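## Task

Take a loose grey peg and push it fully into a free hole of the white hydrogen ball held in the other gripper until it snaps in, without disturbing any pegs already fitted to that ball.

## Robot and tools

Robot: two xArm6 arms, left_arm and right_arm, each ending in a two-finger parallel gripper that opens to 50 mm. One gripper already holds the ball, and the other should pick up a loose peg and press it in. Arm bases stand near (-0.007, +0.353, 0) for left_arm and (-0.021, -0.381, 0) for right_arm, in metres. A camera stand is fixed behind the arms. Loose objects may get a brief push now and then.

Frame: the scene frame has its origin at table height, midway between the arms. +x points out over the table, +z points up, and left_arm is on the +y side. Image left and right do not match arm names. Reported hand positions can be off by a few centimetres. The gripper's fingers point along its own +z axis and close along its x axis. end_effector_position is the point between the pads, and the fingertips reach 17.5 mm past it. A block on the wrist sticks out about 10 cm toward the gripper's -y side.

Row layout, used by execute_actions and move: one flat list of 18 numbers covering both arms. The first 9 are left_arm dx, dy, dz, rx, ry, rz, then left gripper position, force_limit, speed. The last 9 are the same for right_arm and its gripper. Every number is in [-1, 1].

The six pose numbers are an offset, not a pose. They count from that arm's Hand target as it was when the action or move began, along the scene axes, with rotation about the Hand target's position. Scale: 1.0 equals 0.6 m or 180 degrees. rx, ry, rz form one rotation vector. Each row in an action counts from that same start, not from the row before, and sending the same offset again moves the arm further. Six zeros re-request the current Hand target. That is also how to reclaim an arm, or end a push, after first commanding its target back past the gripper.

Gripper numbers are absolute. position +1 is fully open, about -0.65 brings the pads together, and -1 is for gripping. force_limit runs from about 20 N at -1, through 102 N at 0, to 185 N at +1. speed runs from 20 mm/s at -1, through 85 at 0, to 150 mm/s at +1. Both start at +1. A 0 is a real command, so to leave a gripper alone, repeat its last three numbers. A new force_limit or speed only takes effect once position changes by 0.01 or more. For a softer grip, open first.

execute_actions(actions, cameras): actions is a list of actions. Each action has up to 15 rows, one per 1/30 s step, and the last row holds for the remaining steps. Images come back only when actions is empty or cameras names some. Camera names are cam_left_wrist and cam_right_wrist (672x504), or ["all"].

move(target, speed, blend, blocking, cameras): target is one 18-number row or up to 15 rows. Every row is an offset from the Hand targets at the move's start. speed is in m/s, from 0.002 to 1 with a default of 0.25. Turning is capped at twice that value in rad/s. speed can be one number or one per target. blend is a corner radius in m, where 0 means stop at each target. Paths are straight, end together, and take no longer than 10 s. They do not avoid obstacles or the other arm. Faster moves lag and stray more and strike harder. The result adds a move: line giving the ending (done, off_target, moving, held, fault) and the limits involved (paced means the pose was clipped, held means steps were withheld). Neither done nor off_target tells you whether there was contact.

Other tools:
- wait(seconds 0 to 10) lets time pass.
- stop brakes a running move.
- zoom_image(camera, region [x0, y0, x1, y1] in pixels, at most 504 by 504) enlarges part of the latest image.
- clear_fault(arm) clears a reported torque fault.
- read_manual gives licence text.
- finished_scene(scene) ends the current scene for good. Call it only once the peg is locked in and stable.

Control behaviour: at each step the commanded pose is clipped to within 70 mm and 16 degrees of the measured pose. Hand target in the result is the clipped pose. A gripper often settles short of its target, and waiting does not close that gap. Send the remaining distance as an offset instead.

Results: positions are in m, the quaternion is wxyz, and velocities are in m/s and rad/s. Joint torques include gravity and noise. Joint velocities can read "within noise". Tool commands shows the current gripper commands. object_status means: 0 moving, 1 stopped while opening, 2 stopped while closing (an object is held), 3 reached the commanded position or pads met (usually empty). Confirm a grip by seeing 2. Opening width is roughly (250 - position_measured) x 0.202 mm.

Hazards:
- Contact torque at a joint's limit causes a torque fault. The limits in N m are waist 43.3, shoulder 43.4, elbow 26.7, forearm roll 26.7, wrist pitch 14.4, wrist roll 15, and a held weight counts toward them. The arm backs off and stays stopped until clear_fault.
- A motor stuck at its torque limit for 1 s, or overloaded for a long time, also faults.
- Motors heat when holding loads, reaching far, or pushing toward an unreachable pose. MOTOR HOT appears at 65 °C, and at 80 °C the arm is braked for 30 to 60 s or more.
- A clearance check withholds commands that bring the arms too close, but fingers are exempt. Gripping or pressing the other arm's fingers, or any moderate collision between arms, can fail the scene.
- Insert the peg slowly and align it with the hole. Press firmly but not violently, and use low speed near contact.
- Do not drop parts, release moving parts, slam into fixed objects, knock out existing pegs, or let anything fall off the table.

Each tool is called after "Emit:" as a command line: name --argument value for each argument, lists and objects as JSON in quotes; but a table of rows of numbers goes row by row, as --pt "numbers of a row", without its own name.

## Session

Emit:
execute_actions --actions '[]'

Scene clock: 0.00 s.
left_arm: end_effector_position=(+0.4105, -0.0256, +0.1306) position_measured=185 object_status=3 end_effector_quat_wxyz=(+0.608, +0.794, +0.001, +0.003) | right_arm: end_effector_position=(+0.3786, -0.3906, +0.2450) position_measured=3 object_status=3 end_effector_quat_wxyz=(+0.000, +0.716, +0.698, +0.000)
Joint positions: left_arm=[-0.359 0.388 -0.942 -1.756 1.147 3.366] | right_arm=[0 -0.265 -0.928 0 1.194 0.785]
Joint velocities: within noise
Joint torques (N m): no reading
Hand target: left_arm +0.4105, -0.0256, +0.1306; +0.608, +0.794, +0.001, +0.003 | right_arm +0.3786, -0.3906, +0.2450; +0.000, +0.716, +0.698, +0.000
Tool commands: left_gripper/position=-0.388235 left_gripper/force_limit=+1.0 left_gripper/speed=+1.0 right_gripper/position=+1.0 right_gripper/force_limit=+1.0 right_gripper/speed=+1.0

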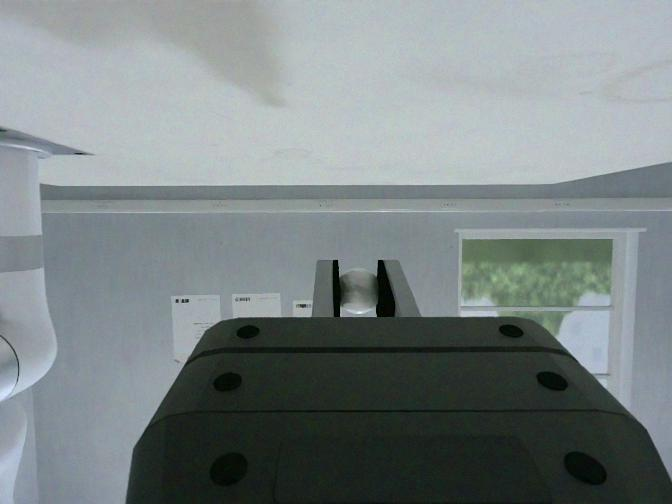

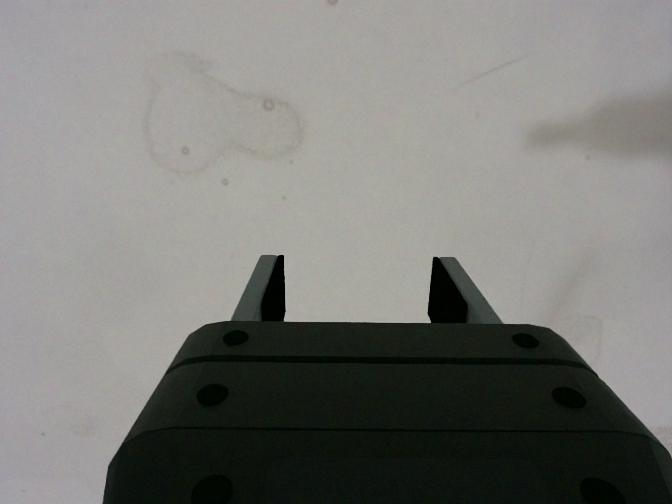

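Emit:
move --target '[0,0,0,0,0,0,-0.388235,1,1,0,0,0.25,0.1331,-0.1335,0.4869,1,1,1]' --speed 0.6 --cameras '["cam_right_wrist"]'

Scene clock: 4.43 s.
left_arm: end_effector_position=(+0.4105, -0.0256, +0.1306) position_measured=185 object_status=3 end_effector_quat_wxyz=(+0.608, +0.794, +0.001, +0.003) | right_arm: end_effector_position=(+0.3786, -0.3906, +0.3950) position_measured=3 object_status=3 end_effector_quat_wxyz=(-0.003, +0.012, +0.964, +0.264)
Joint positions: left_arm=[-0.359 0.388 -0.942 -1.756 1.147 3.366] | right_arm=[-0.327 -0.169 -1.383 0.506 1.73 -1.076]
Joint torques (N m): left_arm=[1.35 -35.28 -19.3 -0.8 1.58 -0.1] | right_arm=[-1.92 -13.86 -26.64 1.36 -0.5 -0.65]
Hand target: left_arm +0.4105, -0.0256, +0.1306; +0.608, +0.794, +0.001, +0.003 | right_arm +0.3786, -0.3906, +0.3950; -0.003, +0.012, +0.964, +0.264
Off the commanded pose: left_arm 0.000 m, 0 deg | right_arm 0.000 m, 0 deg.
move: done
Images, in order (width x height): cam_right_wrist 672x504.

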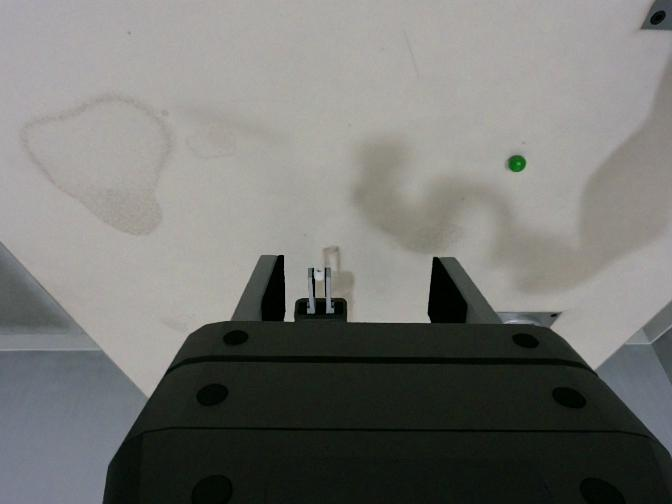

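Emit:
zoom_image --camera "cam_right_wrist" --region '[340, 60, 672, 309]'

Emit:
zoom_image --camera "cam_right_wrist" --region '[290, 235, 380, 325]'

Scaled by 1.518.

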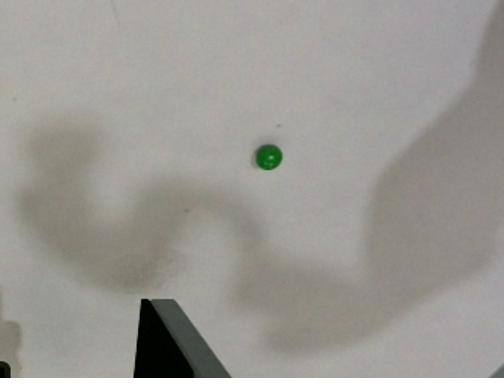

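Scaled by 5.600.

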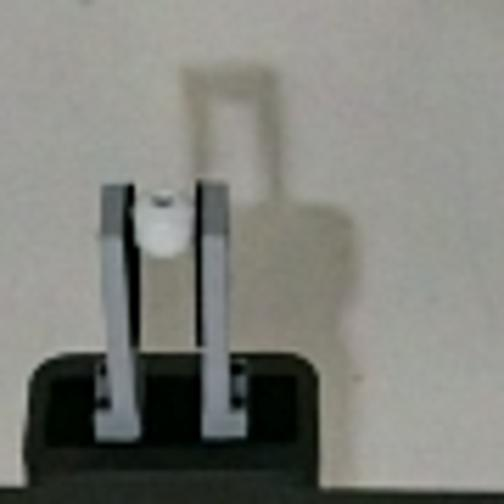

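Emit:
move --target '[0,0,0,0,0,0,-0.388235,1,1,0,0,0,0,0,0.5,1,1,1]' --speed 0.6 --cameras '["cam_right_wrist"]'

Scene clock: 12.87 s.
left_arm: end_effector_position=(+0.4105, -0.0256, +0.1306) position_measured=185 object_status=3 end_effector_quat_wxyz=(+0.608, +0.794, +0.001, +0.003) | right_arm: end_effector_position=(+0.3786, -0.3906, +0.3950) position_measured=3 object_status=3 end_effector_quat_wxyz=(+0.189, +0.674, -0.690, -0.185)
Joint positions: left_arm=[-0.359 0.388 -0.942 -1.756 1.147 3.366] | right_arm=[0.007 0.322 -2.064 -0.011 2.276 -2.354]
Joint torques (N m): left_arm=[1.81 -36.01 -19.56 -0.96 1.42 -0.18] | right_arm=[2.14 -22.91 -21.54 -0.63 -0.65 -0.7]
Hand target: left_arm +0.4105, -0.0256, +0.1306; +0.608, +0.794, +0.001, +0.003 | right_arm +0.3786, -0.3906, +0.3950; +0.189, +0.674, -0.690, -0.185
Off the commanded pose: left_arm 0.000 m, 0 deg | right_arm 0.000 m, 0 deg.
move: done
Images, in order (width x height): cam_right_wrist 672x504.

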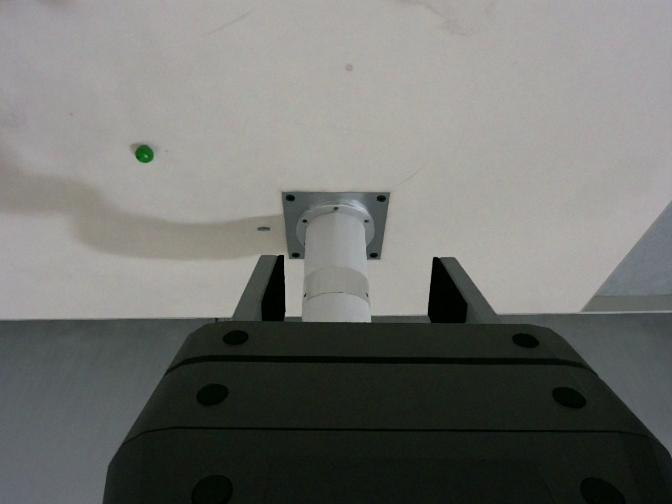

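Emit:
zoom_image --camera "cam_right_wrist" --region '[240, 205, 300, 250]'

Scaled by 8.400.

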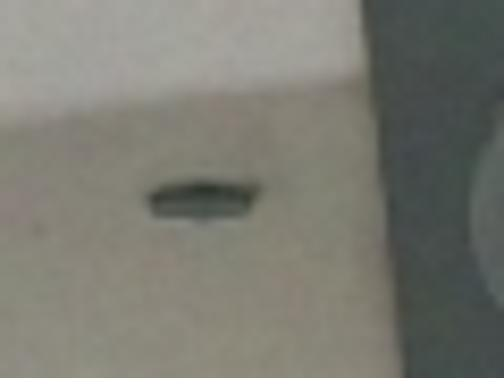

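Emit:
move --pt "0 0 0 0 0 0 -0.388235 1 1 -0.381 0.318 -0.158 0 0 0.25 0.3 1 1" --pt "0 0 0 0 0 0 -0.388235 1 1 -0.664 0.354 -0.41 0 0 0.5 0 1 1" --speed 0.35 --blend 0.06 --cameras '["cam_right_wrist"]'

Scene clock: 33.67 s.
left_arm: end_effector_position=(+0.4105, -0.0256, +0.1306) position_measured=185 object_status=3 end_effector_quat_wxyz=(+0.608, +0.794, +0.001, +0.003) | right_arm: end_effector_position=(-0.0198, -0.1782, +0.1490) position_measured=152 object_status=3 end_effector_quat_wxyz=(+0.264, +0.964, -0.012, +0.003)
Joint positions: left_arm=[-0.359 0.388 -0.942 -1.756 1.147 3.366] | right_arm=[1.59 -0.369 -0.559 -0.002 1.463 -2.336]
Joint torques (N m): left_arm=[1.62 -36.1 -19.58 -1.07 1.36 -0.18] | right_arm=[2.17 -8.67 -24.35 -0.61 -0.72 0.68]
Hand target: left_arm +0.4105, -0.0256, +0.1306; +0.608, +0.794, +0.001, +0.003 | right_arm -0.0198, -0.1782, +0.1490; +0.264, +0.964, -0.012, +0.003
Off the commanded pose: left_arm 0.000 m, 0 deg | right_arm 0.000 m, 0 deg.
move: done
Images, in order (width x height): cam_right_wrist 672x504.

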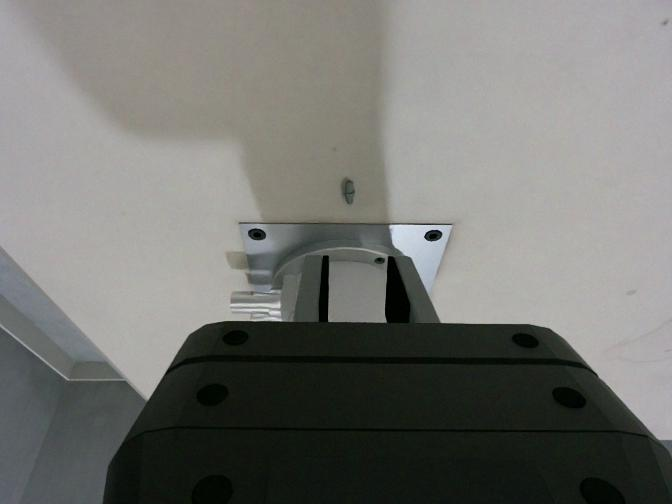

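Emit:
zoom_image --camera "cam_right_wrist" --region '[320, 165, 380, 225]'

Scaled by 8.400.

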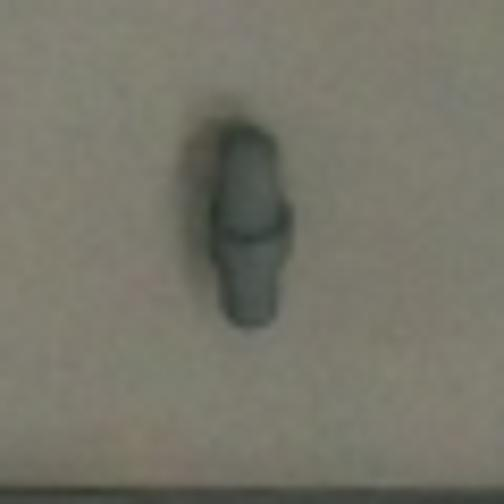

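Emit:
move --target '[0,0,0,0,0,0,-0.388235,1,1,0.0013,-0.1093,-0.1535,0,0,0.022,0,1,1]' --speed 0.15 --cameras '["cam_right_wrist"]'

Emit:
zoom_image --camera "cam_right_wrist" --region '[300, 215, 410, 325]'

Scene clock: 62.23 s.
left_arm: end_effector_position=(+0.4105, -0.0256, +0.1306) position_measured=185 object_status=3 end_effector_quat_wxyz=(+0.608, +0.794, +0.001, +0.003) | right_arm: end_effector_position=(-0.0190, -0.2438, +0.0569) position_measured=152 object_status=3 end_effector_quat_wxyz=(+0.264, +0.964, +0.021, +0.012)
Joint positions: left_arm=[-0.359 0.388 -0.942 -1.756 1.147 3.366] | right_arm=[1.617 -0.394 -0.225 -0.026 1.153 -2.362]
Joint torques (N m): left_arm=[1.74 -35.83 -19.58 -0.94 1.43 -0.23] | right_arm=[2.34 -6.2 -18.66 -0.61 -0.58 -0.5]
Hand target: left_arm +0.4105, -0.0256, +0.1306; +0.608, +0.794, +0.001, +0.003 | right_arm -0.0190, -0.2438, +0.0569; +0.264, +0.964, +0.021, +0.012
Off the commanded pose: left_arm 0.000 m, 0 deg | right_arm 0.000 m, 0 deg.
move: done
Images, in order (width x height): cam_right_wrist 672x504.

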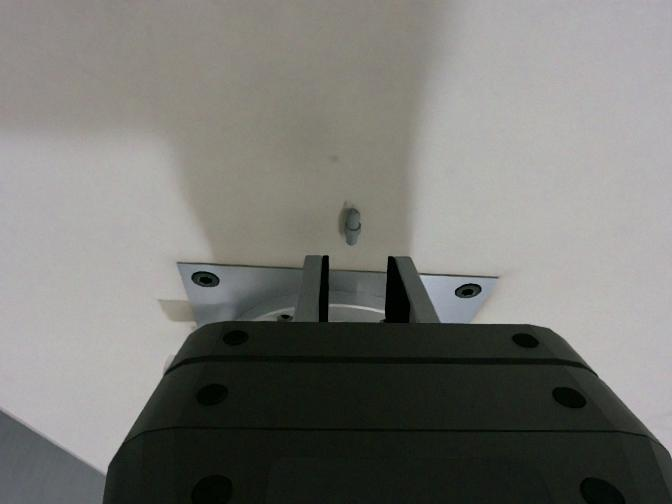

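Scaled by 4.582.

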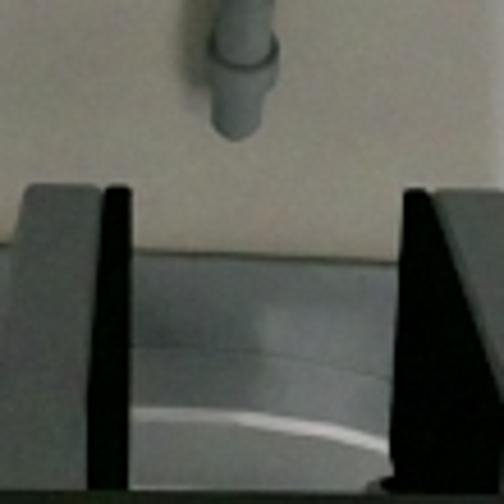

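Emit:
move --pt "0 0 0 0 0 0 -0.388235 1 1 0 -0.0287 -0.0475 0 0 0 0 1 1" --pt "0 0 0 0 0 0 -0.388235 1 1 0 -0.0357 -0.0592 0 0 0 0 1 1" --pt "0 0 0 0 0 0 -0.388235 1 1 0 -0.0357 -0.0592 0 0 0 -1 -0.3 -0.7" --speed '[0.08,0.015,0.02]' --cameras '["cam_right_wrist"]'

Emit:
zoom_image --camera "cam_right_wrist" --region '[300, 215, 410, 325]'

Scene clock: 67.27 s.
left_arm: end_effector_position=(+0.4105, -0.0256, +0.1306) position_measured=185 object_status=3 end_effector_quat_wxyz=(+0.608, +0.794, +0.001, +0.003) | right_arm: end_effector_position=(-0.0190, -0.2652, +0.0214) position_measured=229 object_status=2 end_effector_quat_wxyz=(+0.264, +0.964, +0.021, +0.012)
Joint positions: left_arm=[-0.359 0.388 -0.942 -1.756 1.147 3.366] | right_arm=[1.617 -0.326 -0.133 -0.028 0.992 -2.357]
Joint torques (N m): left_arm=[1.74 -36.03 -19.5 -1.05 1.46 -0.18] | right_arm=[-0.73 -5.82 -16.18 -0.53 -0.66 0.68]
Hand target: left_arm +0.4105, -0.0256, +0.1306; +0.608, +0.794, +0.001, +0.003 | right_arm -0.0190, -0.2652, +0.0214; +0.264, +0.964, +0.021, +0.012
Off the commanded pose: left_arm 0.000 m, 0 deg | right_arm 0.000 m, 0 deg.
move: done
Images, in order (width x height): cam_right_wrist 672x504.

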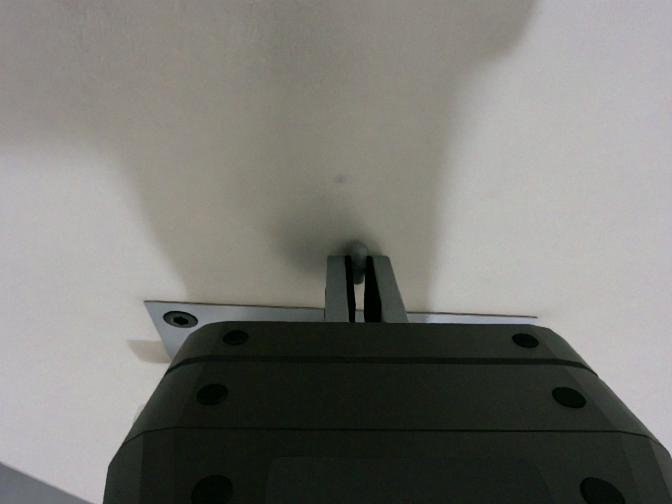

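Scaled by 4.582.

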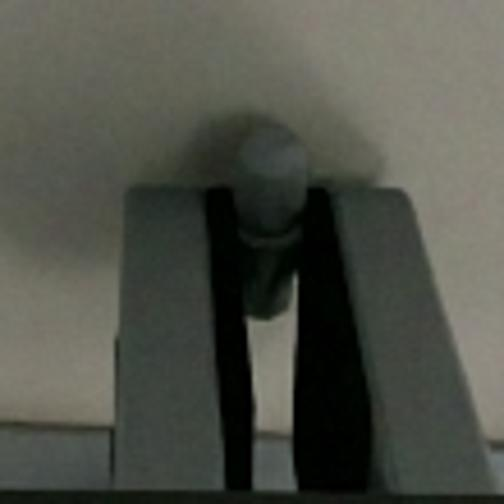

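Emit:
move --pt "0 0 0 0 0 0 -0.388235 1 1 0 0.0837 0.0977 0 0 0 -1 -0.3 -0.7" --pt "0 0 0 0 0 0 -0.388235 1 1 0.315 0.1587 0.1977 0 0 -0.5067 -1 -0.3 -0.7" --pt "0 0 0 0 0 0 -0.388235 1 1 0.5317 0.0253 0.131 0 0 0.9867 -1 -0.3 -0.7" --speed '[0.1,0.3,0.25]' --blend '[0.02,0.06,0]' --cameras '["cam_right_wrist"]'

Scene clock: 78.80 s.
left_arm: end_effector_position=(+0.4105, -0.0256, +0.1306) position_measured=185 object_status=3 end_effector_quat_wxyz=(+0.608, +0.794, +0.001, +0.003) | right_arm: end_effector_position=(+0.3000, -0.2500, +0.1000) position_measured=229 object_status=2 end_effector_quat_wxyz=(-0.006, -0.001, +0.965, +0.264)
Joint positions: left_arm=[-0.359 0.388 -0.942 -1.756 1.147 3.366] | right_arm=[0.141 -0.246 -0.438 0.785 0.801 -1.265]
Joint torques (N m): left_arm=[1.72 -35.83 -19.43 -0.97 1.42 -0.19] | right_arm=[2.12 -12.39 -21.34 0.48 -1.25 0.68]
Hand target: left_arm +0.4105, -0.0256, +0.1306; +0.608, +0.794, +0.001, +0.003 | right_arm +0.3000, -0.2500, +0.1000; -0.006, -0.001, +0.965, +0.264
Off the commanded pose: left_arm 0.000 m, 0 deg | right_arm 0.000 m, 0 deg.
move: done
Images, in order (width x height): cam_right_wrist 672x504.

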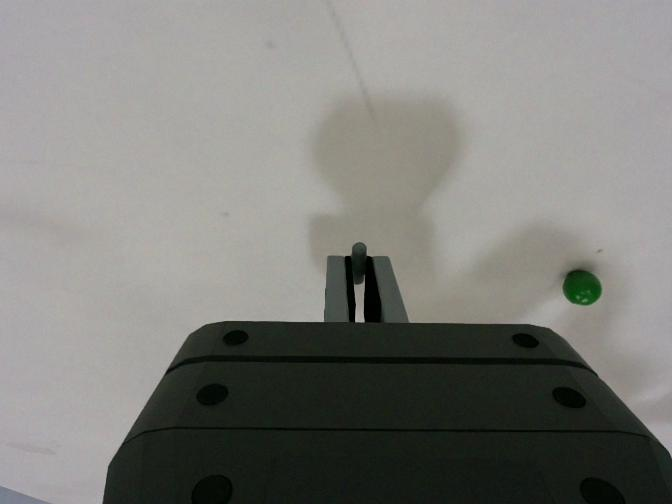

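Emit:
move --pt "0 0 0 0 0 0 -0.388235 1 1 0 0 -0.124 0 0 0 -1 -0.3 -0.7" --pt "0 0 0 0 0 0 -0.388235 1 1 0 0 -0.1288 0 0 0 -1 -0.3 -0.7" --pt "0 0 0 0 0 0 -0.388235 1 1 0 0 -0.1288 0 0 0 0 -0.3 -0.7" --pt "0 0 0 0 0 0 -0.388235 1 1 0 -0.05 -0.045 0 0 0 0 -0.3 -0.7" --pt "0 0 0 0 0 0 -0.388235 1 1 0 -0.0237 -0.0167 -0.17 0 0 0 -0.3 -0.7" --speed '[0.1,0.015,0.02,0.1,0.15]' --blend '[0,0,0,0.01,0]' --cameras '["cam_right_wrist"]'

Emit:
zoom_image --camera "cam_right_wrist" --region '[300, 205, 410, 325]'

Scene clock: 87.93 s.
left_arm: end_effector_position=(+0.4105, -0.0256, +0.1306) position_measured=185 object_status=3 end_effector_quat_wxyz=(+0.608, +0.794, +0.001, +0.003) | right_arm: end_effector_position=(+0.3000, -0.2642, +0.0899) position_measured=152 object_status=3 end_effector_quat_wxyz=(-0.007, +0.000, +1.000, +0.000)
Joint positions: left_arm=[-0.359 0.388 -0.942 -1.756 1.147 3.366] | right_arm=[0.37 -0.232 -0.479 0.007 0.724 -0.444]
Joint torques (N m): left_arm=[1.75 -36.04 -19.43 -0.87 1.38 -0.26] | right_arm=[2.13 -11.02 -23.93 -0.33 -1 0.76]
Hand target: left_arm +0.4105, -0.0256, +0.1306; +0.608, +0.794, +0.001, +0.003 | right_arm +0.3000, -0.2642, +0.0899; -0.007, +0.000, +1.000, +0.000
Off the commanded pose: left_arm 0.000 m, 0 deg | right_arm 0.000 m, 0 deg.
move: done
Images, in order (width x height): cam_right_wrist 672x504.

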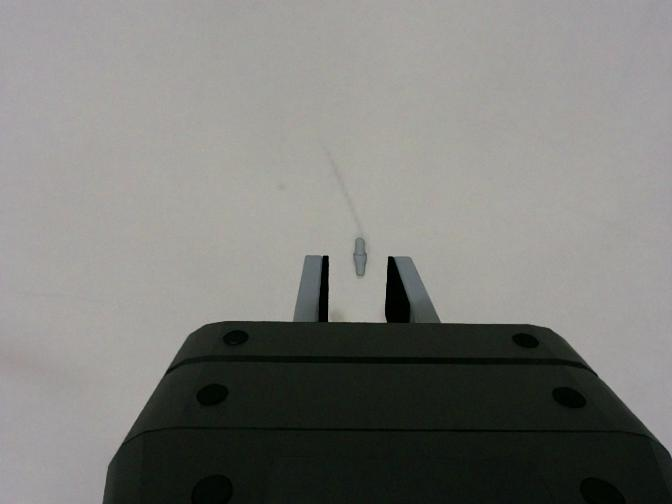

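Scaled by 4.200.

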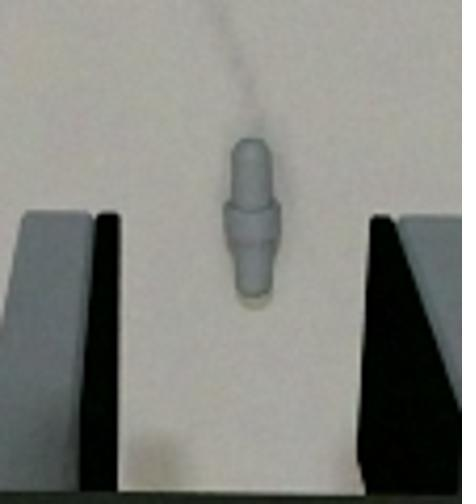

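Emit:
move --target '[0,0,0,0,0,0,-0.388235,1,1,-0.0076,0.0005,-0.1,0,0,0,0,-0.3,-0.7]' --speed 0.12 --cameras '["cam_right_wrist"]'

Emit:
zoom_image --camera "cam_right_wrist" --region '[310, 240, 410, 330]'

Scene clock: 92.13 s.
left_arm: end_effector_position=(+0.4105, -0.0256, +0.1306) position_measured=185 object_status=3 end_effector_quat_wxyz=(+0.608, +0.794, +0.001, +0.003) | right_arm: end_effector_position=(+0.2954, -0.2639, +0.0300) position_measured=152 object_status=3 end_effector_quat_wxyz=(-0.007, +0.000, +1.000, +0.000)
Joint positions: left_arm=[-0.359 0.388 -0.942 -1.756 1.147 3.366] | right_arm=[0.376 -0.06 -0.426 0.01 0.497 -0.441]
Joint torques (N m): left_arm=[1.68 -35.93 -19.51 -0.87 1.46 -0.13] | right_arm=[2.34 -12.29 -20.42 0.32 -1.83 0.68]
Hand target: left_arm +0.4105, -0.0256, +0.1306; +0.608, +0.794, +0.001, +0.003 | right_arm +0.2954, -0.2639, +0.0299; -0.007, +0.000, +1.000, +0.000
Off the commanded pose: left_arm 0.000 m, 0 deg | right_arm 0.000 m, 0 deg.
move: done
Images, in order (width x height): cam_right_wrist 672x504.

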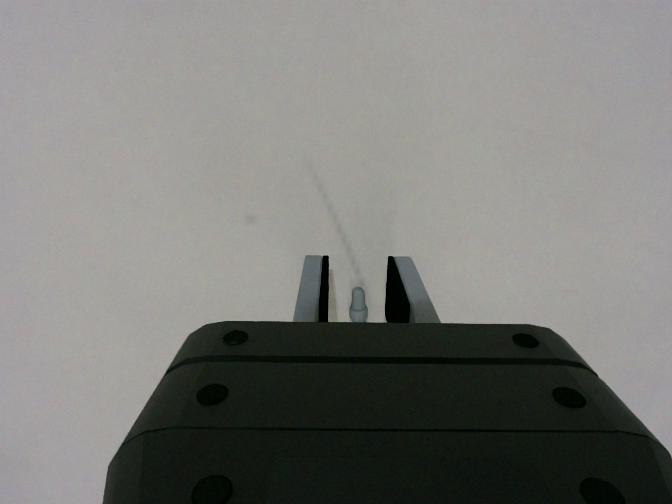

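Scaled by 5.040.

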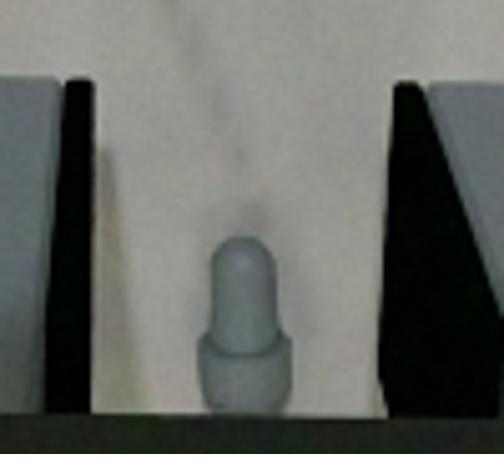

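Emit:
move --pt "0 0 0 0 0 0 -0.388235 1 1 -0.0013 -0.0017 -0.014 0 0 0 0 0.3 -1" --pt "0 0 0 0 0 0 -0.388235 1 1 -0.0013 -0.0017 -0.0193 0 0 0 0 0.3 -1" --pt "0 0 0 0 0 0 -0.388235 1 1 -0.0013 -0.0017 -0.0193 0 0 0 -1 0.3 -1" --pt "0 0 0 0 0 0 -0.388235 1 1 -0.0013 -0.0017 0.06 0 0 0 -1 0.3 -1" --speed '[0.05,0.015,0.02,0.06]' --cameras '["cam_right_wrist"]'

Emit:
zoom_image --camera "cam_right_wrist" --region '[310, 240, 410, 330]'

Scene clock: 98.63 s.
left_arm: end_effector_position=(+0.4105, -0.0256, +0.1306) position_measured=185 object_status=3 end_effector_quat_wxyz=(+0.608, +0.794, +0.001, +0.003) | right_arm: end_effector_position=(+0.2946, -0.2650, +0.0659) position_measured=245 object_status=2 end_effector_quat_wxyz=(-0.007, +0.000, +1.000, +0.000)
Joint positions: left_arm=[-0.359 0.388 -0.942 -1.756 1.147 3.366] | right_arm=[0.374 -0.182 -0.44 0.008 0.634 -0.441]
Joint torques (N m): left_arm=[1.55 -35.94 -19.56 -0.92 1.4 -0.12] | right_arm=[-1.84 -13.65 -22.75 -0.61 -0.95 0.7]
Hand target: left_arm +0.4105, -0.0256, +0.1306; +0.608, +0.794, +0.001, +0.003 | right_arm +0.2946, -0.2650, +0.0659; -0.007, +0.000, +1.000, +0.000
Off the commanded pose: left_arm 0.000 m, 0 deg | right_arm 0.000 m, 0 deg.
move: done
Images, in order (width x height): cam_right_wrist 672x504.

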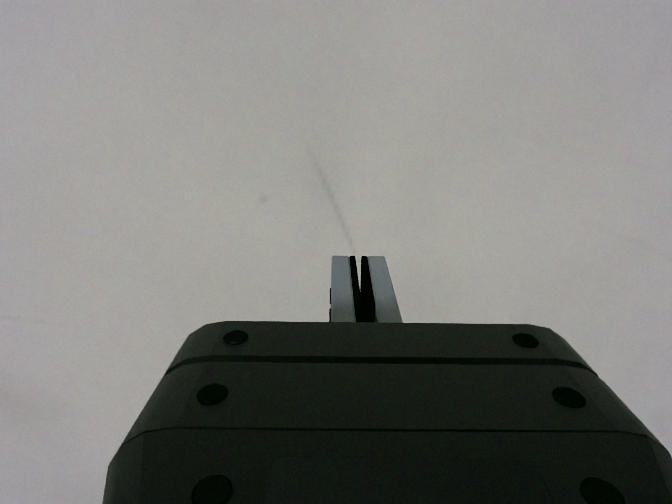

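Scaled by 5.040.

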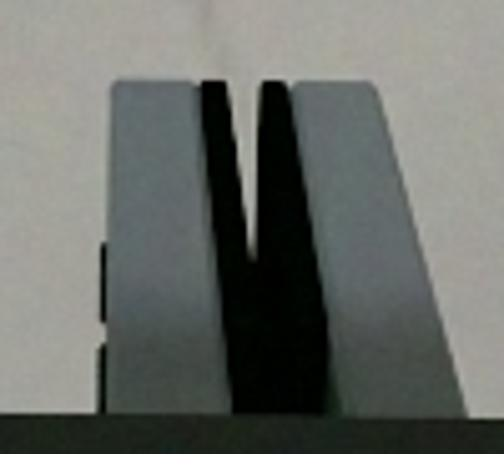

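Emit:
move --target '[0,0,0,0,0,0,-0.388235,1,1,0.1933,0.2053,0.1652,0.333,0,0,-1,0.3,-1]' --speed 0.25 --cameras '["all"]'

Emit:
zoom_image --camera "cam_right_wrist" --region '[310, 215, 410, 305]'

Emit:
zoom_image --camera "cam_left_wrist" --region '[318, 238, 398, 318]'

Scene clock: 105.63 s.
left_arm: end_effector_position=(+0.4105, -0.0256, +0.1306) position_measured=185 object_status=3 end_effector_quat_wxyz=(+0.608, +0.794, +0.001, +0.003) | right_arm: end_effector_position=(+0.4106, -0.1418, +0.1651) position_measured=245 object_status=2 end_effector_quat_wxyz=(-0.006, -0.003, +0.866, +0.500)
Joint positions: left_arm=[-0.359 0.388 -0.942 -1.756 1.147 3.366] | right_arm=[0.135 0.146 -0.879 1.263 1.129 -1.519]
Joint torques (N m): left_arm=[1.78 -35.88 -19.47 -1.01 1.37 -0.18] | right_arm=[-2.03 -17.62 -23.52 1.05 0.85 -0.78]
Hand target: left_arm +0.4105, -0.0256, +0.1306; +0.608, +0.794, +0.001, +0.003 | right_arm +0.4106, -0.1418, +0.1651; -0.006, -0.003, +0.866, +0.500
Off the commanded pose: left_arm 0.000 m, 0 deg | right_arm 0.000 m, 0 deg.
move: done

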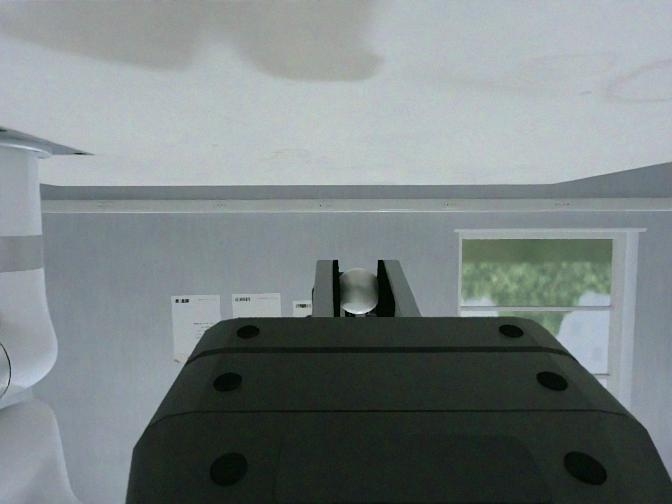

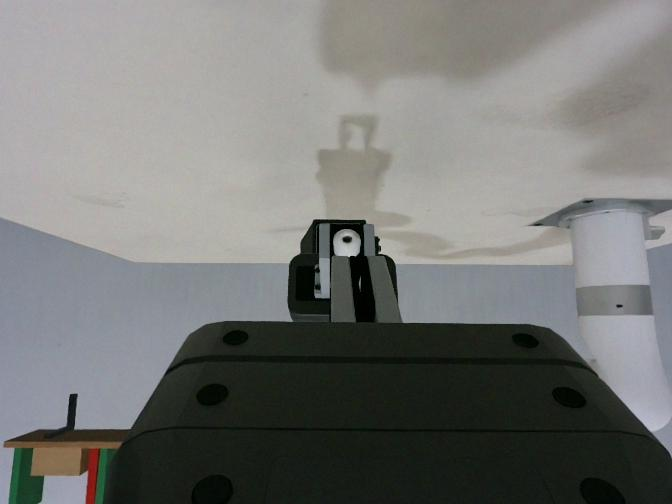

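Scaled by 5.040.

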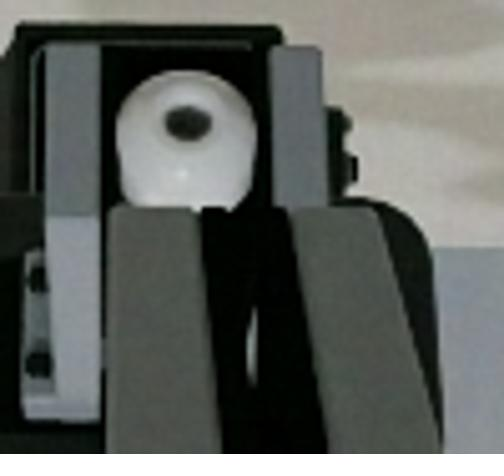

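Scaled by 6.300.

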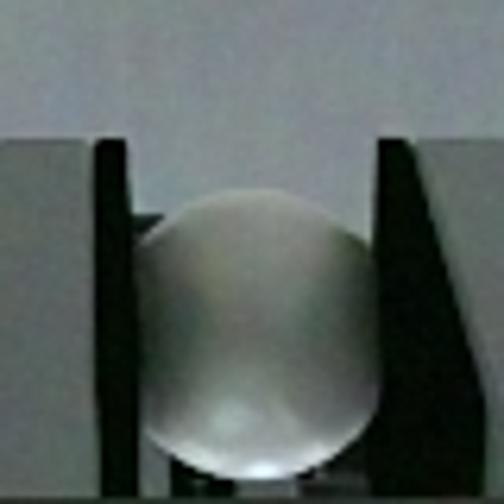

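Emit:
move --target '[0,0,0,0,0,0,-0.388235,1,1,-0.0013,0.0778,-0.045,-0.311,0,0,-1,0.3,-1]' --speed 0.2 --cameras '["cam_left_wrist"]'

Emit:
zoom_image --camera "cam_left_wrist" --region '[328, 218, 388, 278]'

Scene clock: 124.87 s.
left_arm: end_effector_position=(+0.4105, -0.0256, +0.1306) position_measured=185 object_status=3 end_effector_quat_wxyz=(+0.608, +0.794, +0.001, +0.003) | right_arm: end_effector_position=(+0.4099, -0.0951, +0.1381) position_measured=245 object_status=2 end_effector_quat_wxyz=(-0.007, +0.000, +0.999, +0.035)
Joint positions: left_arm=[-0.359 0.388 -0.942 -1.756 1.147 3.366] | right_arm=[0.585 0.215 -1.15 0.083 0.91 -0.275]
Joint torques (N m): left_arm=[1.75 -35.92 -19.55 -1.06 1.4 -0.14] | right_arm=[2.22 -20.77 -26.47 -0.62 -1.09 0.7]
Hand target: left_arm +0.4105, -0.0256, +0.1306; +0.608, +0.794, +0.001, +0.003 | right_arm +0.4098, -0.0951, +0.1381; -0.007, +0.000, +0.999, +0.035
Off the commanded pose: left_arm 0.000 m, 0 deg | right_arm 0.000 m, 0 deg.
move: done
Images, in order (width x height): cam_left_wrist 672x504.

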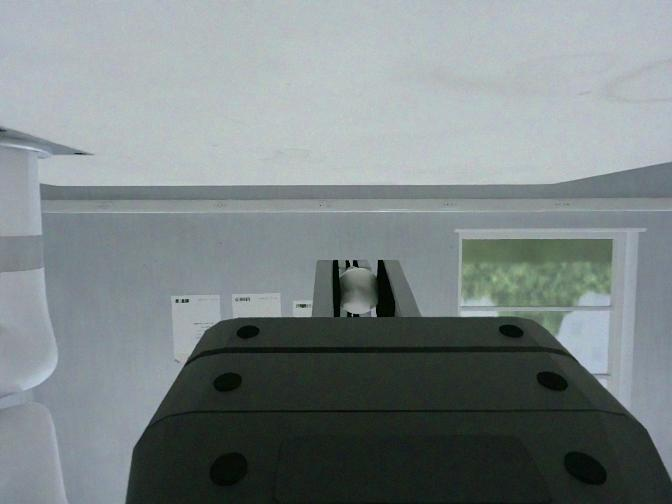

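Scaled by 8.400.

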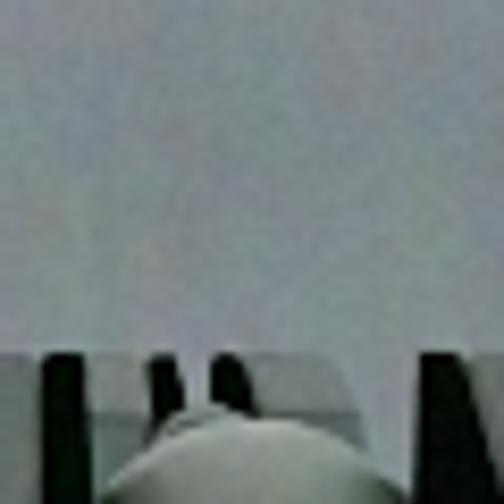

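Emit:
move --target '[0,0,0,0,0,0,-0.388235,1,1,0.001,0,-0.025,0,0,0,-1,0.3,-1]' --speed 0.1 --cameras '["cam_left_wrist"]'

Emit:
zoom_image --camera "cam_left_wrist" --region '[328, 208, 388, 268]'

Scene clock: 128.47 s.
left_arm: end_effector_position=(+0.4105, -0.0256, +0.1306) position_measured=185 object_status=3 end_effector_quat_wxyz=(+0.608, +0.794, +0.001, +0.003) | right_arm: end_effector_position=(+0.4105, -0.0951, +0.1231) position_measured=245 object_status=2 end_effector_quat_wxyz=(-0.007, +0.000, +0.999, +0.035)
Joint positions: left_arm=[-0.359 0.388 -0.942 -1.756 1.147 3.366] | right_arm=[0.585 0.239 -1.135 0.086 0.872 -0.279]
Joint torques (N m): left_arm=[1.75 -35.99 -19.56 -0.95 1.38 -0.16] | right_arm=[1.66 -21.35 -24.27 0.3 -1.95 -0.74]
Hand target: left_arm +0.4105, -0.0256, +0.1306; +0.608, +0.794, +0.001, +0.003 | right_arm +0.4104, -0.0951, +0.1231; -0.007, +0.000, +0.999, +0.035
Off the commanded pose: left_arm 0.000 m, 0 deg | right_arm 0.000 m, 0 deg.
move: done
Images, in order (width x height): cam_left_wrist 672x504.

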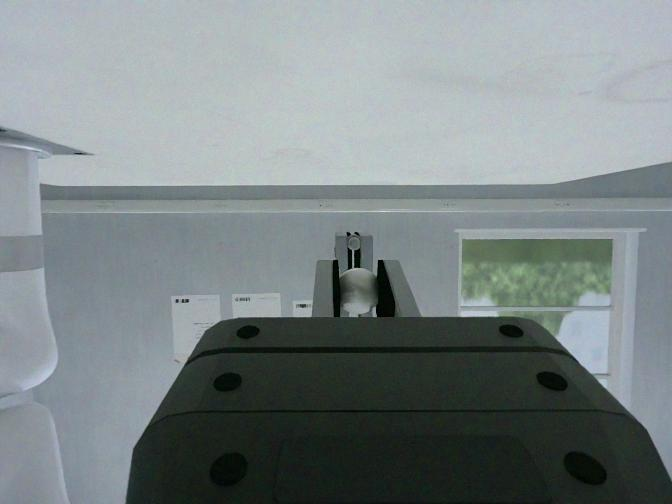

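Scaled by 8.400.

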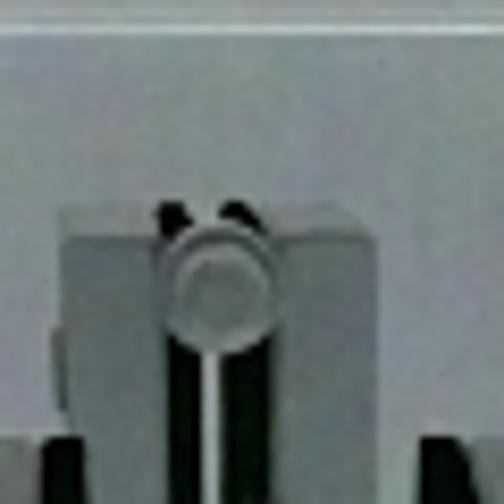

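Emit:
move --pt "0 0 0 0 0 0 -0.388235 1 1 -0.001 -0.0033 0.021 0.0422 0 -0.013 -1 0.3 -1" --pt "0 0 0 0 0 0 -0.388235 1 1 -0.001 0.0143 0.021 0.0422 0 -0.013 -1 0.3 -1" --speed 0.06 --cameras '["cam_left_wrist"]'

Emit:
zoom_image --camera "cam_left_wrist" --region '[328, 238, 388, 298]'

Scene clock: 138.63 s.
left_arm: end_effector_position=(+0.4105, -0.0256, +0.1306) position_measured=185 object_status=3 end_effector_quat_wxyz=(+0.608, +0.794, +0.001, +0.003) | right_arm: end_effector_position=(+0.4099, -0.0865, +0.1357) position_measured=245 object_status=2 end_effector_quat_wxyz=(-0.006, +0.020, +0.995, +0.101)
Joint positions: left_arm=[-0.359 0.388 -0.942 -1.756 1.147 3.366] | right_arm=[0.561 0.19 -1.083 0.246 0.81 -0.371]
Joint torques (N m): left_arm=[1.77 -35.97 -19.37 -0.95 1.37 -0.21] | right_arm=[2.42 -20.35 -26.38 -0.49 -1.13 0.54]
Hand target: left_arm +0.4105, -0.0256, +0.1306; +0.608, +0.794, +0.001, +0.003 | right_arm +0.4098, -0.0865, +0.1357; -0.006, +0.020, +0.995, +0.101
Off the commanded pose: left_arm 0.000 m, 0 deg | right_arm 0.000 m, 0 deg.
move: done
Images, in order (width x height): cam_left_wrist 672x504.

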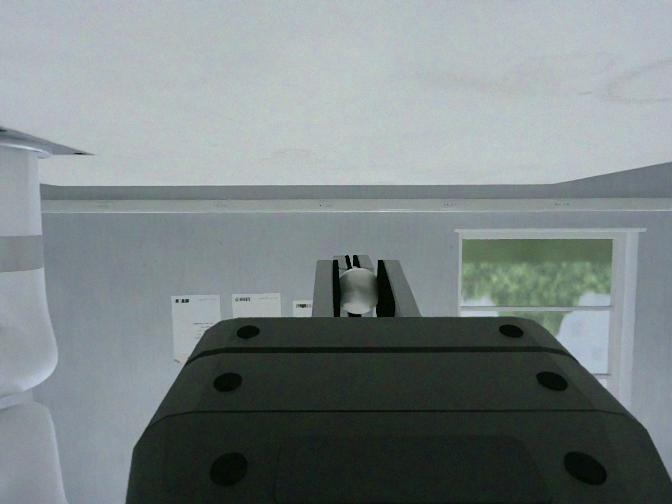

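Scaled by 8.400.

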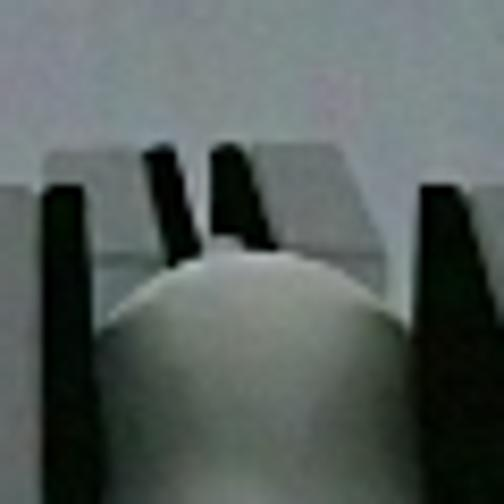

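Emit:
move --target '[0,0,0,0,0,0,-0.388235,1,1,0.0005,0.0150,0.001,0,0,0,-1,0.3,-1]' --speed 0.03

Scene clock: 141.00 s.
left_arm: end_effector_position=(+0.4105, -0.0256, +0.1306) position_measured=185 object_status=3 end_effector_quat_wxyz=(+0.608, +0.794, +0.001, +0.003) | right_arm: end_effector_position=(+0.4101, -0.0776, +0.1362) position_measured=245 object_status=2 end_effector_quat_wxyz=(-0.006, +0.020, +0.995, +0.101)
Joint positions: left_arm=[-0.359 0.388 -0.942 -1.756 1.147 3.366] | right_arm=[0.576 0.204 -1.103 0.243 0.813 -0.353]
Joint torques (N m): left_arm=[1.29 -35.85 -19.51 -0.96 1.38 -0.23] | right_arm=[3.48 -20.85 -27.2 -0.34 -1.25 0.54]
Hand target: left_arm +0.4105, -0.0256, +0.1306; +0.608, +0.794, +0.001, +0.003 | right_arm +0.4101, -0.0775, +0.1363; -0.006, +0.020, +0.995, +0.101
Off the commanded pose: left_arm 0.000 m, 0 deg | right_arm 0.000 m, 0 deg.
move: done

Near contact. Step in.

Emit:
move --target '[0,0,0,0,0,0,-0.388235,1,1,0,0.002,0.0001,0,0,0,-1,0.3,-1]' --speed 0.02

Scene clock: 142.60 s.
left_arm: end_effector_position=(+0.4105, -0.0256, +0.1306) position_measured=185 object_status=3 end_effector_quat_wxyz=(+0.608, +0.794, +0.001, +0.003) | right_arm: end_effector_position=(+0.4101, -0.0764, +0.1363) position_measured=245 object_status=2 end_effector_quat_wxyz=(-0.006, +0.020, +0.995, +0.101)
Joint positions: left_arm=[-0.359 0.388 -0.942 -1.756 1.147 3.366] | right_arm=[0.578 0.206 -1.105 0.243 0.814 -0.351]
Joint torques (N m): left_arm=[-10.59 -35.17 -21.59 -1 3.28 -0.22] | right_arm=[14.35 -23.78 -35.11 2.14 -2.84 0.59]
Hand target: left_arm +0.4105, -0.0256, +0.1306; +0.608, +0.794, +0.001, +0.003 | right_arm +0.4101, -0.0763, +0.1363; -0.006, +0.020, +0.995, +0.101
Off the commanded pose: left_arm 0.000 m, 0 deg | right_arm 0.000 m, 0 deg.
move: done

Emit:
move --pt "0 0 0 0 0 0 -0.388235 1 1 0 -0.0025 -0.0002 0 0 0 -1 0.3 -1" --pt "0 0 0 0 0 0 -0.388235 1 1 0 -0.0025 0.0018 0 0 0 -1 0.3 -1" --pt "0 0 0 0 0 0 -0.388235 1 1 0 0.0007 0.0021 0 0 0 -1 0.3 -1" --speed 0.02

Scene clock: 145.53 s.
left_arm: end_effector_position=(+0.4106, -0.0255, +0.1305) position_measured=185 object_status=3 end_effector_quat_wxyz=(+0.608, +0.794, +0.001, +0.003) | right_arm: end_effector_position=(+0.4101, -0.0761, +0.1374) position_measured=245 object_status=2 end_effector_quat_wxyz=(-0.006, +0.020, +0.995, +0.101)
Joint positions: left_arm=[-0.359 0.388 -0.942 -1.756 1.147 3.366] | right_arm=[0.578 0.205 -1.107 0.242 0.817 -0.349]
Joint torques (N m): left_arm=[-14.7 -31.48 -22.73 -1.07 3.91 -0.16] | right_arm=[18.76 -25.03 -38.29 3.14 -3.28 0.83]
Hand target: left_arm +0.4105, -0.0256, +0.1306; +0.608, +0.794, +0.001, +0.003 | right_arm +0.4101, -0.0759, +0.1376; -0.006, +0.020, +0.995, +0.101
Off the commanded pose: left_arm 0.000 m, 0 deg | right_arm 0.000 m, 0 deg.
move: done

Emit:
move --pt "0 0 0 0 0 0 -0.388235 1 1 0 -0.003 -0.0002 0 0 0 -1 0.3 -1" --pt "0 0 0 0 0 0 -0.388235 1 1 -0.002 -0.003 -0.001 0 0 0 -1 0.3 -1" --pt "0 0 0 0 0 0 -0.388235 1 1 -0.002 0 -0.0008 0 0 0 -1 0.3 -1" --speed 0.02

Scene clock: 148.07 s.
left_arm: end_effector_position=(+0.4106, -0.0255, +0.1305) position_measured=185 object_status=3 end_effector_quat_wxyz=(+0.608, +0.794, +0.001, +0.003) | right_arm: end_effector_position=(+0.4089, -0.0761, +0.1370) position_measured=245 object_status=2 end_effector_quat_wxyz=(-0.006, +0.020, +0.995, +0.101)
Joint positions: left_arm=[-0.359 0.388 -0.942 -1.756 1.147 3.366] | right_arm=[0.579 0.202 -1.103 0.243 0.814 -0.349]
Joint torques (N m): left_arm=[-13.43 -32.92 -23.81 -0.99 3.77 -0.17] | right_arm=[18.95 -24.76 -37.41 2.89 -2.99 0.36]
Hand target: left_arm +0.4105, -0.0256, +0.1306; +0.608, +0.794, +0.001, +0.003 | right_arm +0.4089, -0.0759, +0.1371; -0.006, +0.020, +0.995, +0.101
Off the commanded pose: left_arm 0.000 m, 0 deg | right_arm 0.000 m, 0 deg.
move: done

Emit:
move --pt "0 0 0 0 0 0 -0.388235 1 1 0 -0.003 -0.0002 0 0 0 -1 0.3 -1" --pt "0 0 0 0 0 0 -0.388235 1 1 0.0012 -0.003 0.0024 0 0 0 -1 0.3 -1" --pt "0 0 0 0 0 0 -0.388235 1 1 0.0012 0 0.0026 0 0 0 -1 0.3 -1" --speed 0.02

Scene clock: 150.83 s.
left_arm: end_effector_position=(+0.4106, -0.0255, +0.1305) position_measured=185 object_status=3 end_effector_quat_wxyz=(+0.608, +0.794, +0.001, +0.003) | right_arm: end_effector_position=(+0.4096, -0.0761, +0.1385) position_measured=245 object_status=2 end_effector_quat_wxyz=(-0.006, +0.020, +0.995, +0.101)
Joint positions: left_arm=[-0.359 0.388 -0.942 -1.756 1.147 3.366] | right_arm=[0.578 0.202 -1.107 0.242 0.819 -0.348]
Joint torques (N m): left_arm=[-17.26 -34.37 -22.94 -0.93 4.31 -0.21] | right_arm=[20.57 -25.56 -40.08 3.62 -3.81 0.64]
Hand target: left_arm +0.4105, -0.0256, +0.1306; +0.608, +0.794, +0.001, +0.003 | right_arm +0.4097, -0.0759, +0.1387; -0.006, +0.020, +0.995, +0.101
Off the commanded pose: left_arm 0.000 m, 0 deg | right_arm 0.000 m, 0 deg.
move: done

Emit:
move --pt "0 0 0 0 0 0 -0.388235 1 1 0 -0.003 -0.0002 0 0 0 -1 0.3 -1" --pt "0 0 0 0 0 0 -0.388235 1 1 0 -0.003 0.0018 0 0 0 -1 0.3 -1" --pt "0 0 0 0 0 0 -0.388235 1 1 0 0 0.002 0 0 0 -1 0.3 -1" --speed 0.02

Scene clock: 154.77 s.
left_arm: end_effector_position=(+0.4106, -0.0255, +0.1305) position_measured=185 object_status=3 end_effector_quat_wxyz=(+0.608, +0.794, +0.001, +0.003) | right_arm: end_effector_position=(+0.4097, -0.0761, +0.1398) position_measured=245 object_status=2 end_effector_quat_wxyz=(-0.006, +0.020, +0.995, +0.101)
Joint positions: left_arm=[-0.359 0.388 -0.942 -1.756 1.147 3.366] | right_arm=[0.578 0.2 -1.108 0.241 0.822 -0.347]
Joint torques (N m): left_arm=[-17.65 -33.38 -23.87 -1.08 4.81 -0.18] | right_arm=[21.57 -25.41 -40.47 3.77 -3.89 0.78]
Hand target: left_arm +0.4105, -0.0256, +0.1306; +0.608, +0.794, +0.001, +0.003 | right_arm +0.4097, -0.0759, +0.1399; -0.006, +0.020, +0.995, +0.101
Off the commanded pose: left_arm 0.000 m, 0 deg | right_arm 0.000 m, 0 deg.
move: done

Emit:
move --pt "0 0 0 0 0 0 -0.388235 1 1 0 -0.003 -0.0002 0 0 0 -1 0.3 -1" --pt "0 0 0 0 0 0 -0.388235 1 1 0.003 -0.003 -0.0022 0 0 0 -1 0.3 -1" --pt "0 0 0 0 0 0 -0.388235 1 1 0.003 0 -0.002 0 0 0 -1 0.3 -1" --speed 0.02 --cameras '["cam_left_wrist"]'

Emit:
zoom_image --camera "cam_left_wrist" --region '[328, 238, 388, 298]'

Scene clock: 161.77 s.
left_arm: end_effector_position=(+0.4106, -0.0255, +0.1305) position_measured=185 object_status=3 end_effector_quat_wxyz=(+0.608, +0.794, +0.001, +0.003) | right_arm: end_effector_position=(+0.4115, -0.0761, +0.1386) position_measured=245 object_status=2 end_effector_quat_wxyz=(-0.006, +0.020, +0.995, +0.101)
Joint positions: left_arm=[-0.359 0.388 -0.942 -1.756 1.147 3.366] | right_arm=[0.576 0.206 -1.113 0.241 0.821 -0.35]
Joint torques (N m): left_arm=[-18.5 -32.49 -23.85 -0.8 5.5 -0.13] | right_arm=[19.95 -24.69 -39.57 3.44 -3.83 0.64]
Hand target: left_arm +0.4105, -0.0256, +0.1306; +0.608, +0.794, +0.001, +0.003 | right_arm +0.4115, -0.0759, +0.1387; -0.006, +0.020, +0.995, +0.101
Off the commanded pose: left_arm 0.000 m, 0 deg | right_arm 0.000 m, 0 deg.
move: done
Images, in order (width x height): cam_left_wrist 672x504.

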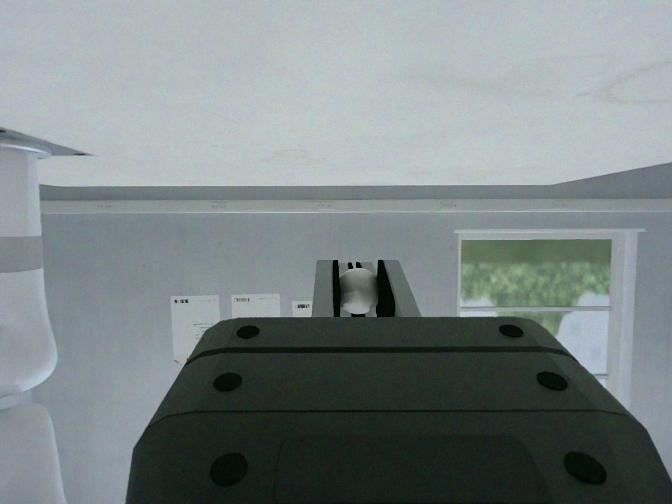

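Scaled by 8.400.

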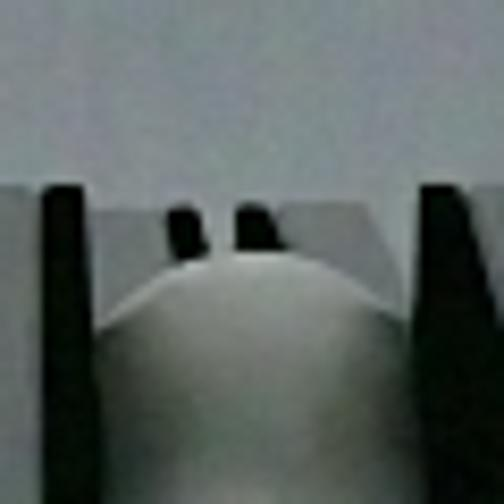

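Emit:
move --pt "0 0 0 0 0 0 -0.388235 1 1 0 -0.003 -0.0002 0 0 0 -1 0.3 -1" --pt "0 0 0 0 0 0 -0.388235 1 1 0.0025 -0.003 0.0013 0 0 0 -1 0.3 -1" --pt "0 0 0 0 0 0 -0.388235 1 1 0.0025 0 0.0015 0 0 0 -1 0.3 -1" --speed 0.02

Scene clock: 178.83 s.
left_arm: end_effector_position=(+0.4106, -0.0255, +0.1305) position_measured=185 object_status=3 end_effector_quat_wxyz=(+0.608, +0.794, +0.001, +0.003) | right_arm: end_effector_position=(+0.4130, -0.0761, +0.1395) position_measured=245 object_status=2 end_effector_quat_wxyz=(-0.006, +0.020, +0.995, +0.101)
Joint positions: left_arm=[-0.359 0.388 -0.942 -1.756 1.147 3.366] | right_arm=[0.575 0.209 -1.12 0.241 0.825 -0.35]
Joint torques (N m): left_arm=[-16.88 -31.8 -23.97 -0.39 5.08 -0.07] | right_arm=[19.74 -24.97 -39.41 3.32 -3.7 0.64]
Hand target: left_arm +0.4105, -0.0256, +0.1306; +0.608, +0.794, +0.001, +0.003 | right_arm +0.4130, -0.0759, +0.1396; -0.006, +0.020, +0.995, +0.101
Off the commanded pose: left_arm 0.000 m, 0 deg | right_arm 0.000 m, 0 deg.
move: done

Emit:
move --pt "0 0 0 0 0 0 -0.388235 1 1 0 -0.003 -0.0002 0 0 0 -1 0.3 -1" --pt "0 0 0 0 0 0 -0.388235 1 1 0 -0.003 -0.0035 0 0 0 -1 0.3 -1" --pt "0 0 0 0 0 0 -0.388235 1 1 0 0 -0.0033 0 0 0 -1 0.3 -1" --speed 0.02

Emit:
move --pt "0 0 0 0 0 0 -0.388235 1 1 0 -0.003 -0.0002 0 0 0 -1 0.3 -1" --pt "0 0 0 0 0 0 -0.388235 1 1 -0.0025 -0.003 -0.0002 0 0 0 -1 0.3 -1" --pt "0 0 0 0 0 0 -0.388235 1 1 -0.0025 0 0 0 0 0 -1 0.3 -1" --speed 0.02

Scene clock: 182.60 s.
left_arm: end_effector_position=(+0.4105, -0.0255, +0.1305) position_measured=185 object_status=3 end_effector_quat_wxyz=(+0.608, +0.794, +0.001, +0.003) | right_arm: end_effector_position=(+0.4130, -0.0761, +0.1375) position_measured=245 object_status=2 end_effector_quat_wxyz=(-0.006, +0.020, +0.995, +0.101)
Joint positions: left_arm=[-0.359 0.388 -0.942 -1.756 1.147 3.366] | right_arm=[0.575 0.212 -1.118 0.242 0.82 -0.352]
Joint torques (N m): left_arm=[-14.75 -33.64 -23.82 -1 4.89 -0.11] | right_arm=[17.89 -23.59 -36.87 2.72 -3.3 0.9]
Hand target: left_arm +0.4105, -0.0256, +0.1306; +0.608, +0.794, +0.001, +0.003 | right_arm +0.4130, -0.0759, +0.1376; -0.006, +0.020, +0.995, +0.101
Off the commanded pose: left_arm 0.000 m, 0 deg | right_arm 0.000 m, 0 deg.
move: done

Scene clock: 183.70 s.
left_arm: end_effector_position=(+0.4106, -0.0255, +0.1305) position_measured=185 object_status=3 end_effector_quat_wxyz=(+0.608, +0.794, +0.001, +0.003) | right_arm: end_effector_position=(+0.4114, -0.0761, +0.1375) position_measured=245 object_status=2 end_effector_quat_wxyz=(-0.006, +0.020, +0.995, +0.101)
Joint positions: left_arm=[-0.359 0.388 -0.942 -1.756 1.147 3.366] | right_arm=[0.577 0.208 -1.112 0.242 0.819 -0.351]
Joint torques (N m): left_arm=[-14.92 -35.66 -23.79 -1.01 4.31 -0.16] | right_arm=[18.93 -24.54 -37.61 3.02 -3.1 0.67]
Hand target: left_arm +0.4105, -0.0256, +0.1306; +0.608, +0.794, +0.001, +0.003 | right_arm +0.4115, -0.0759, +0.1376; -0.006, +0.020, +0.995, +0.101
Off the commanded pose: left_arm 0.000 m, 0 deg | right_arm 0.000 m, 0 deg.
move: done


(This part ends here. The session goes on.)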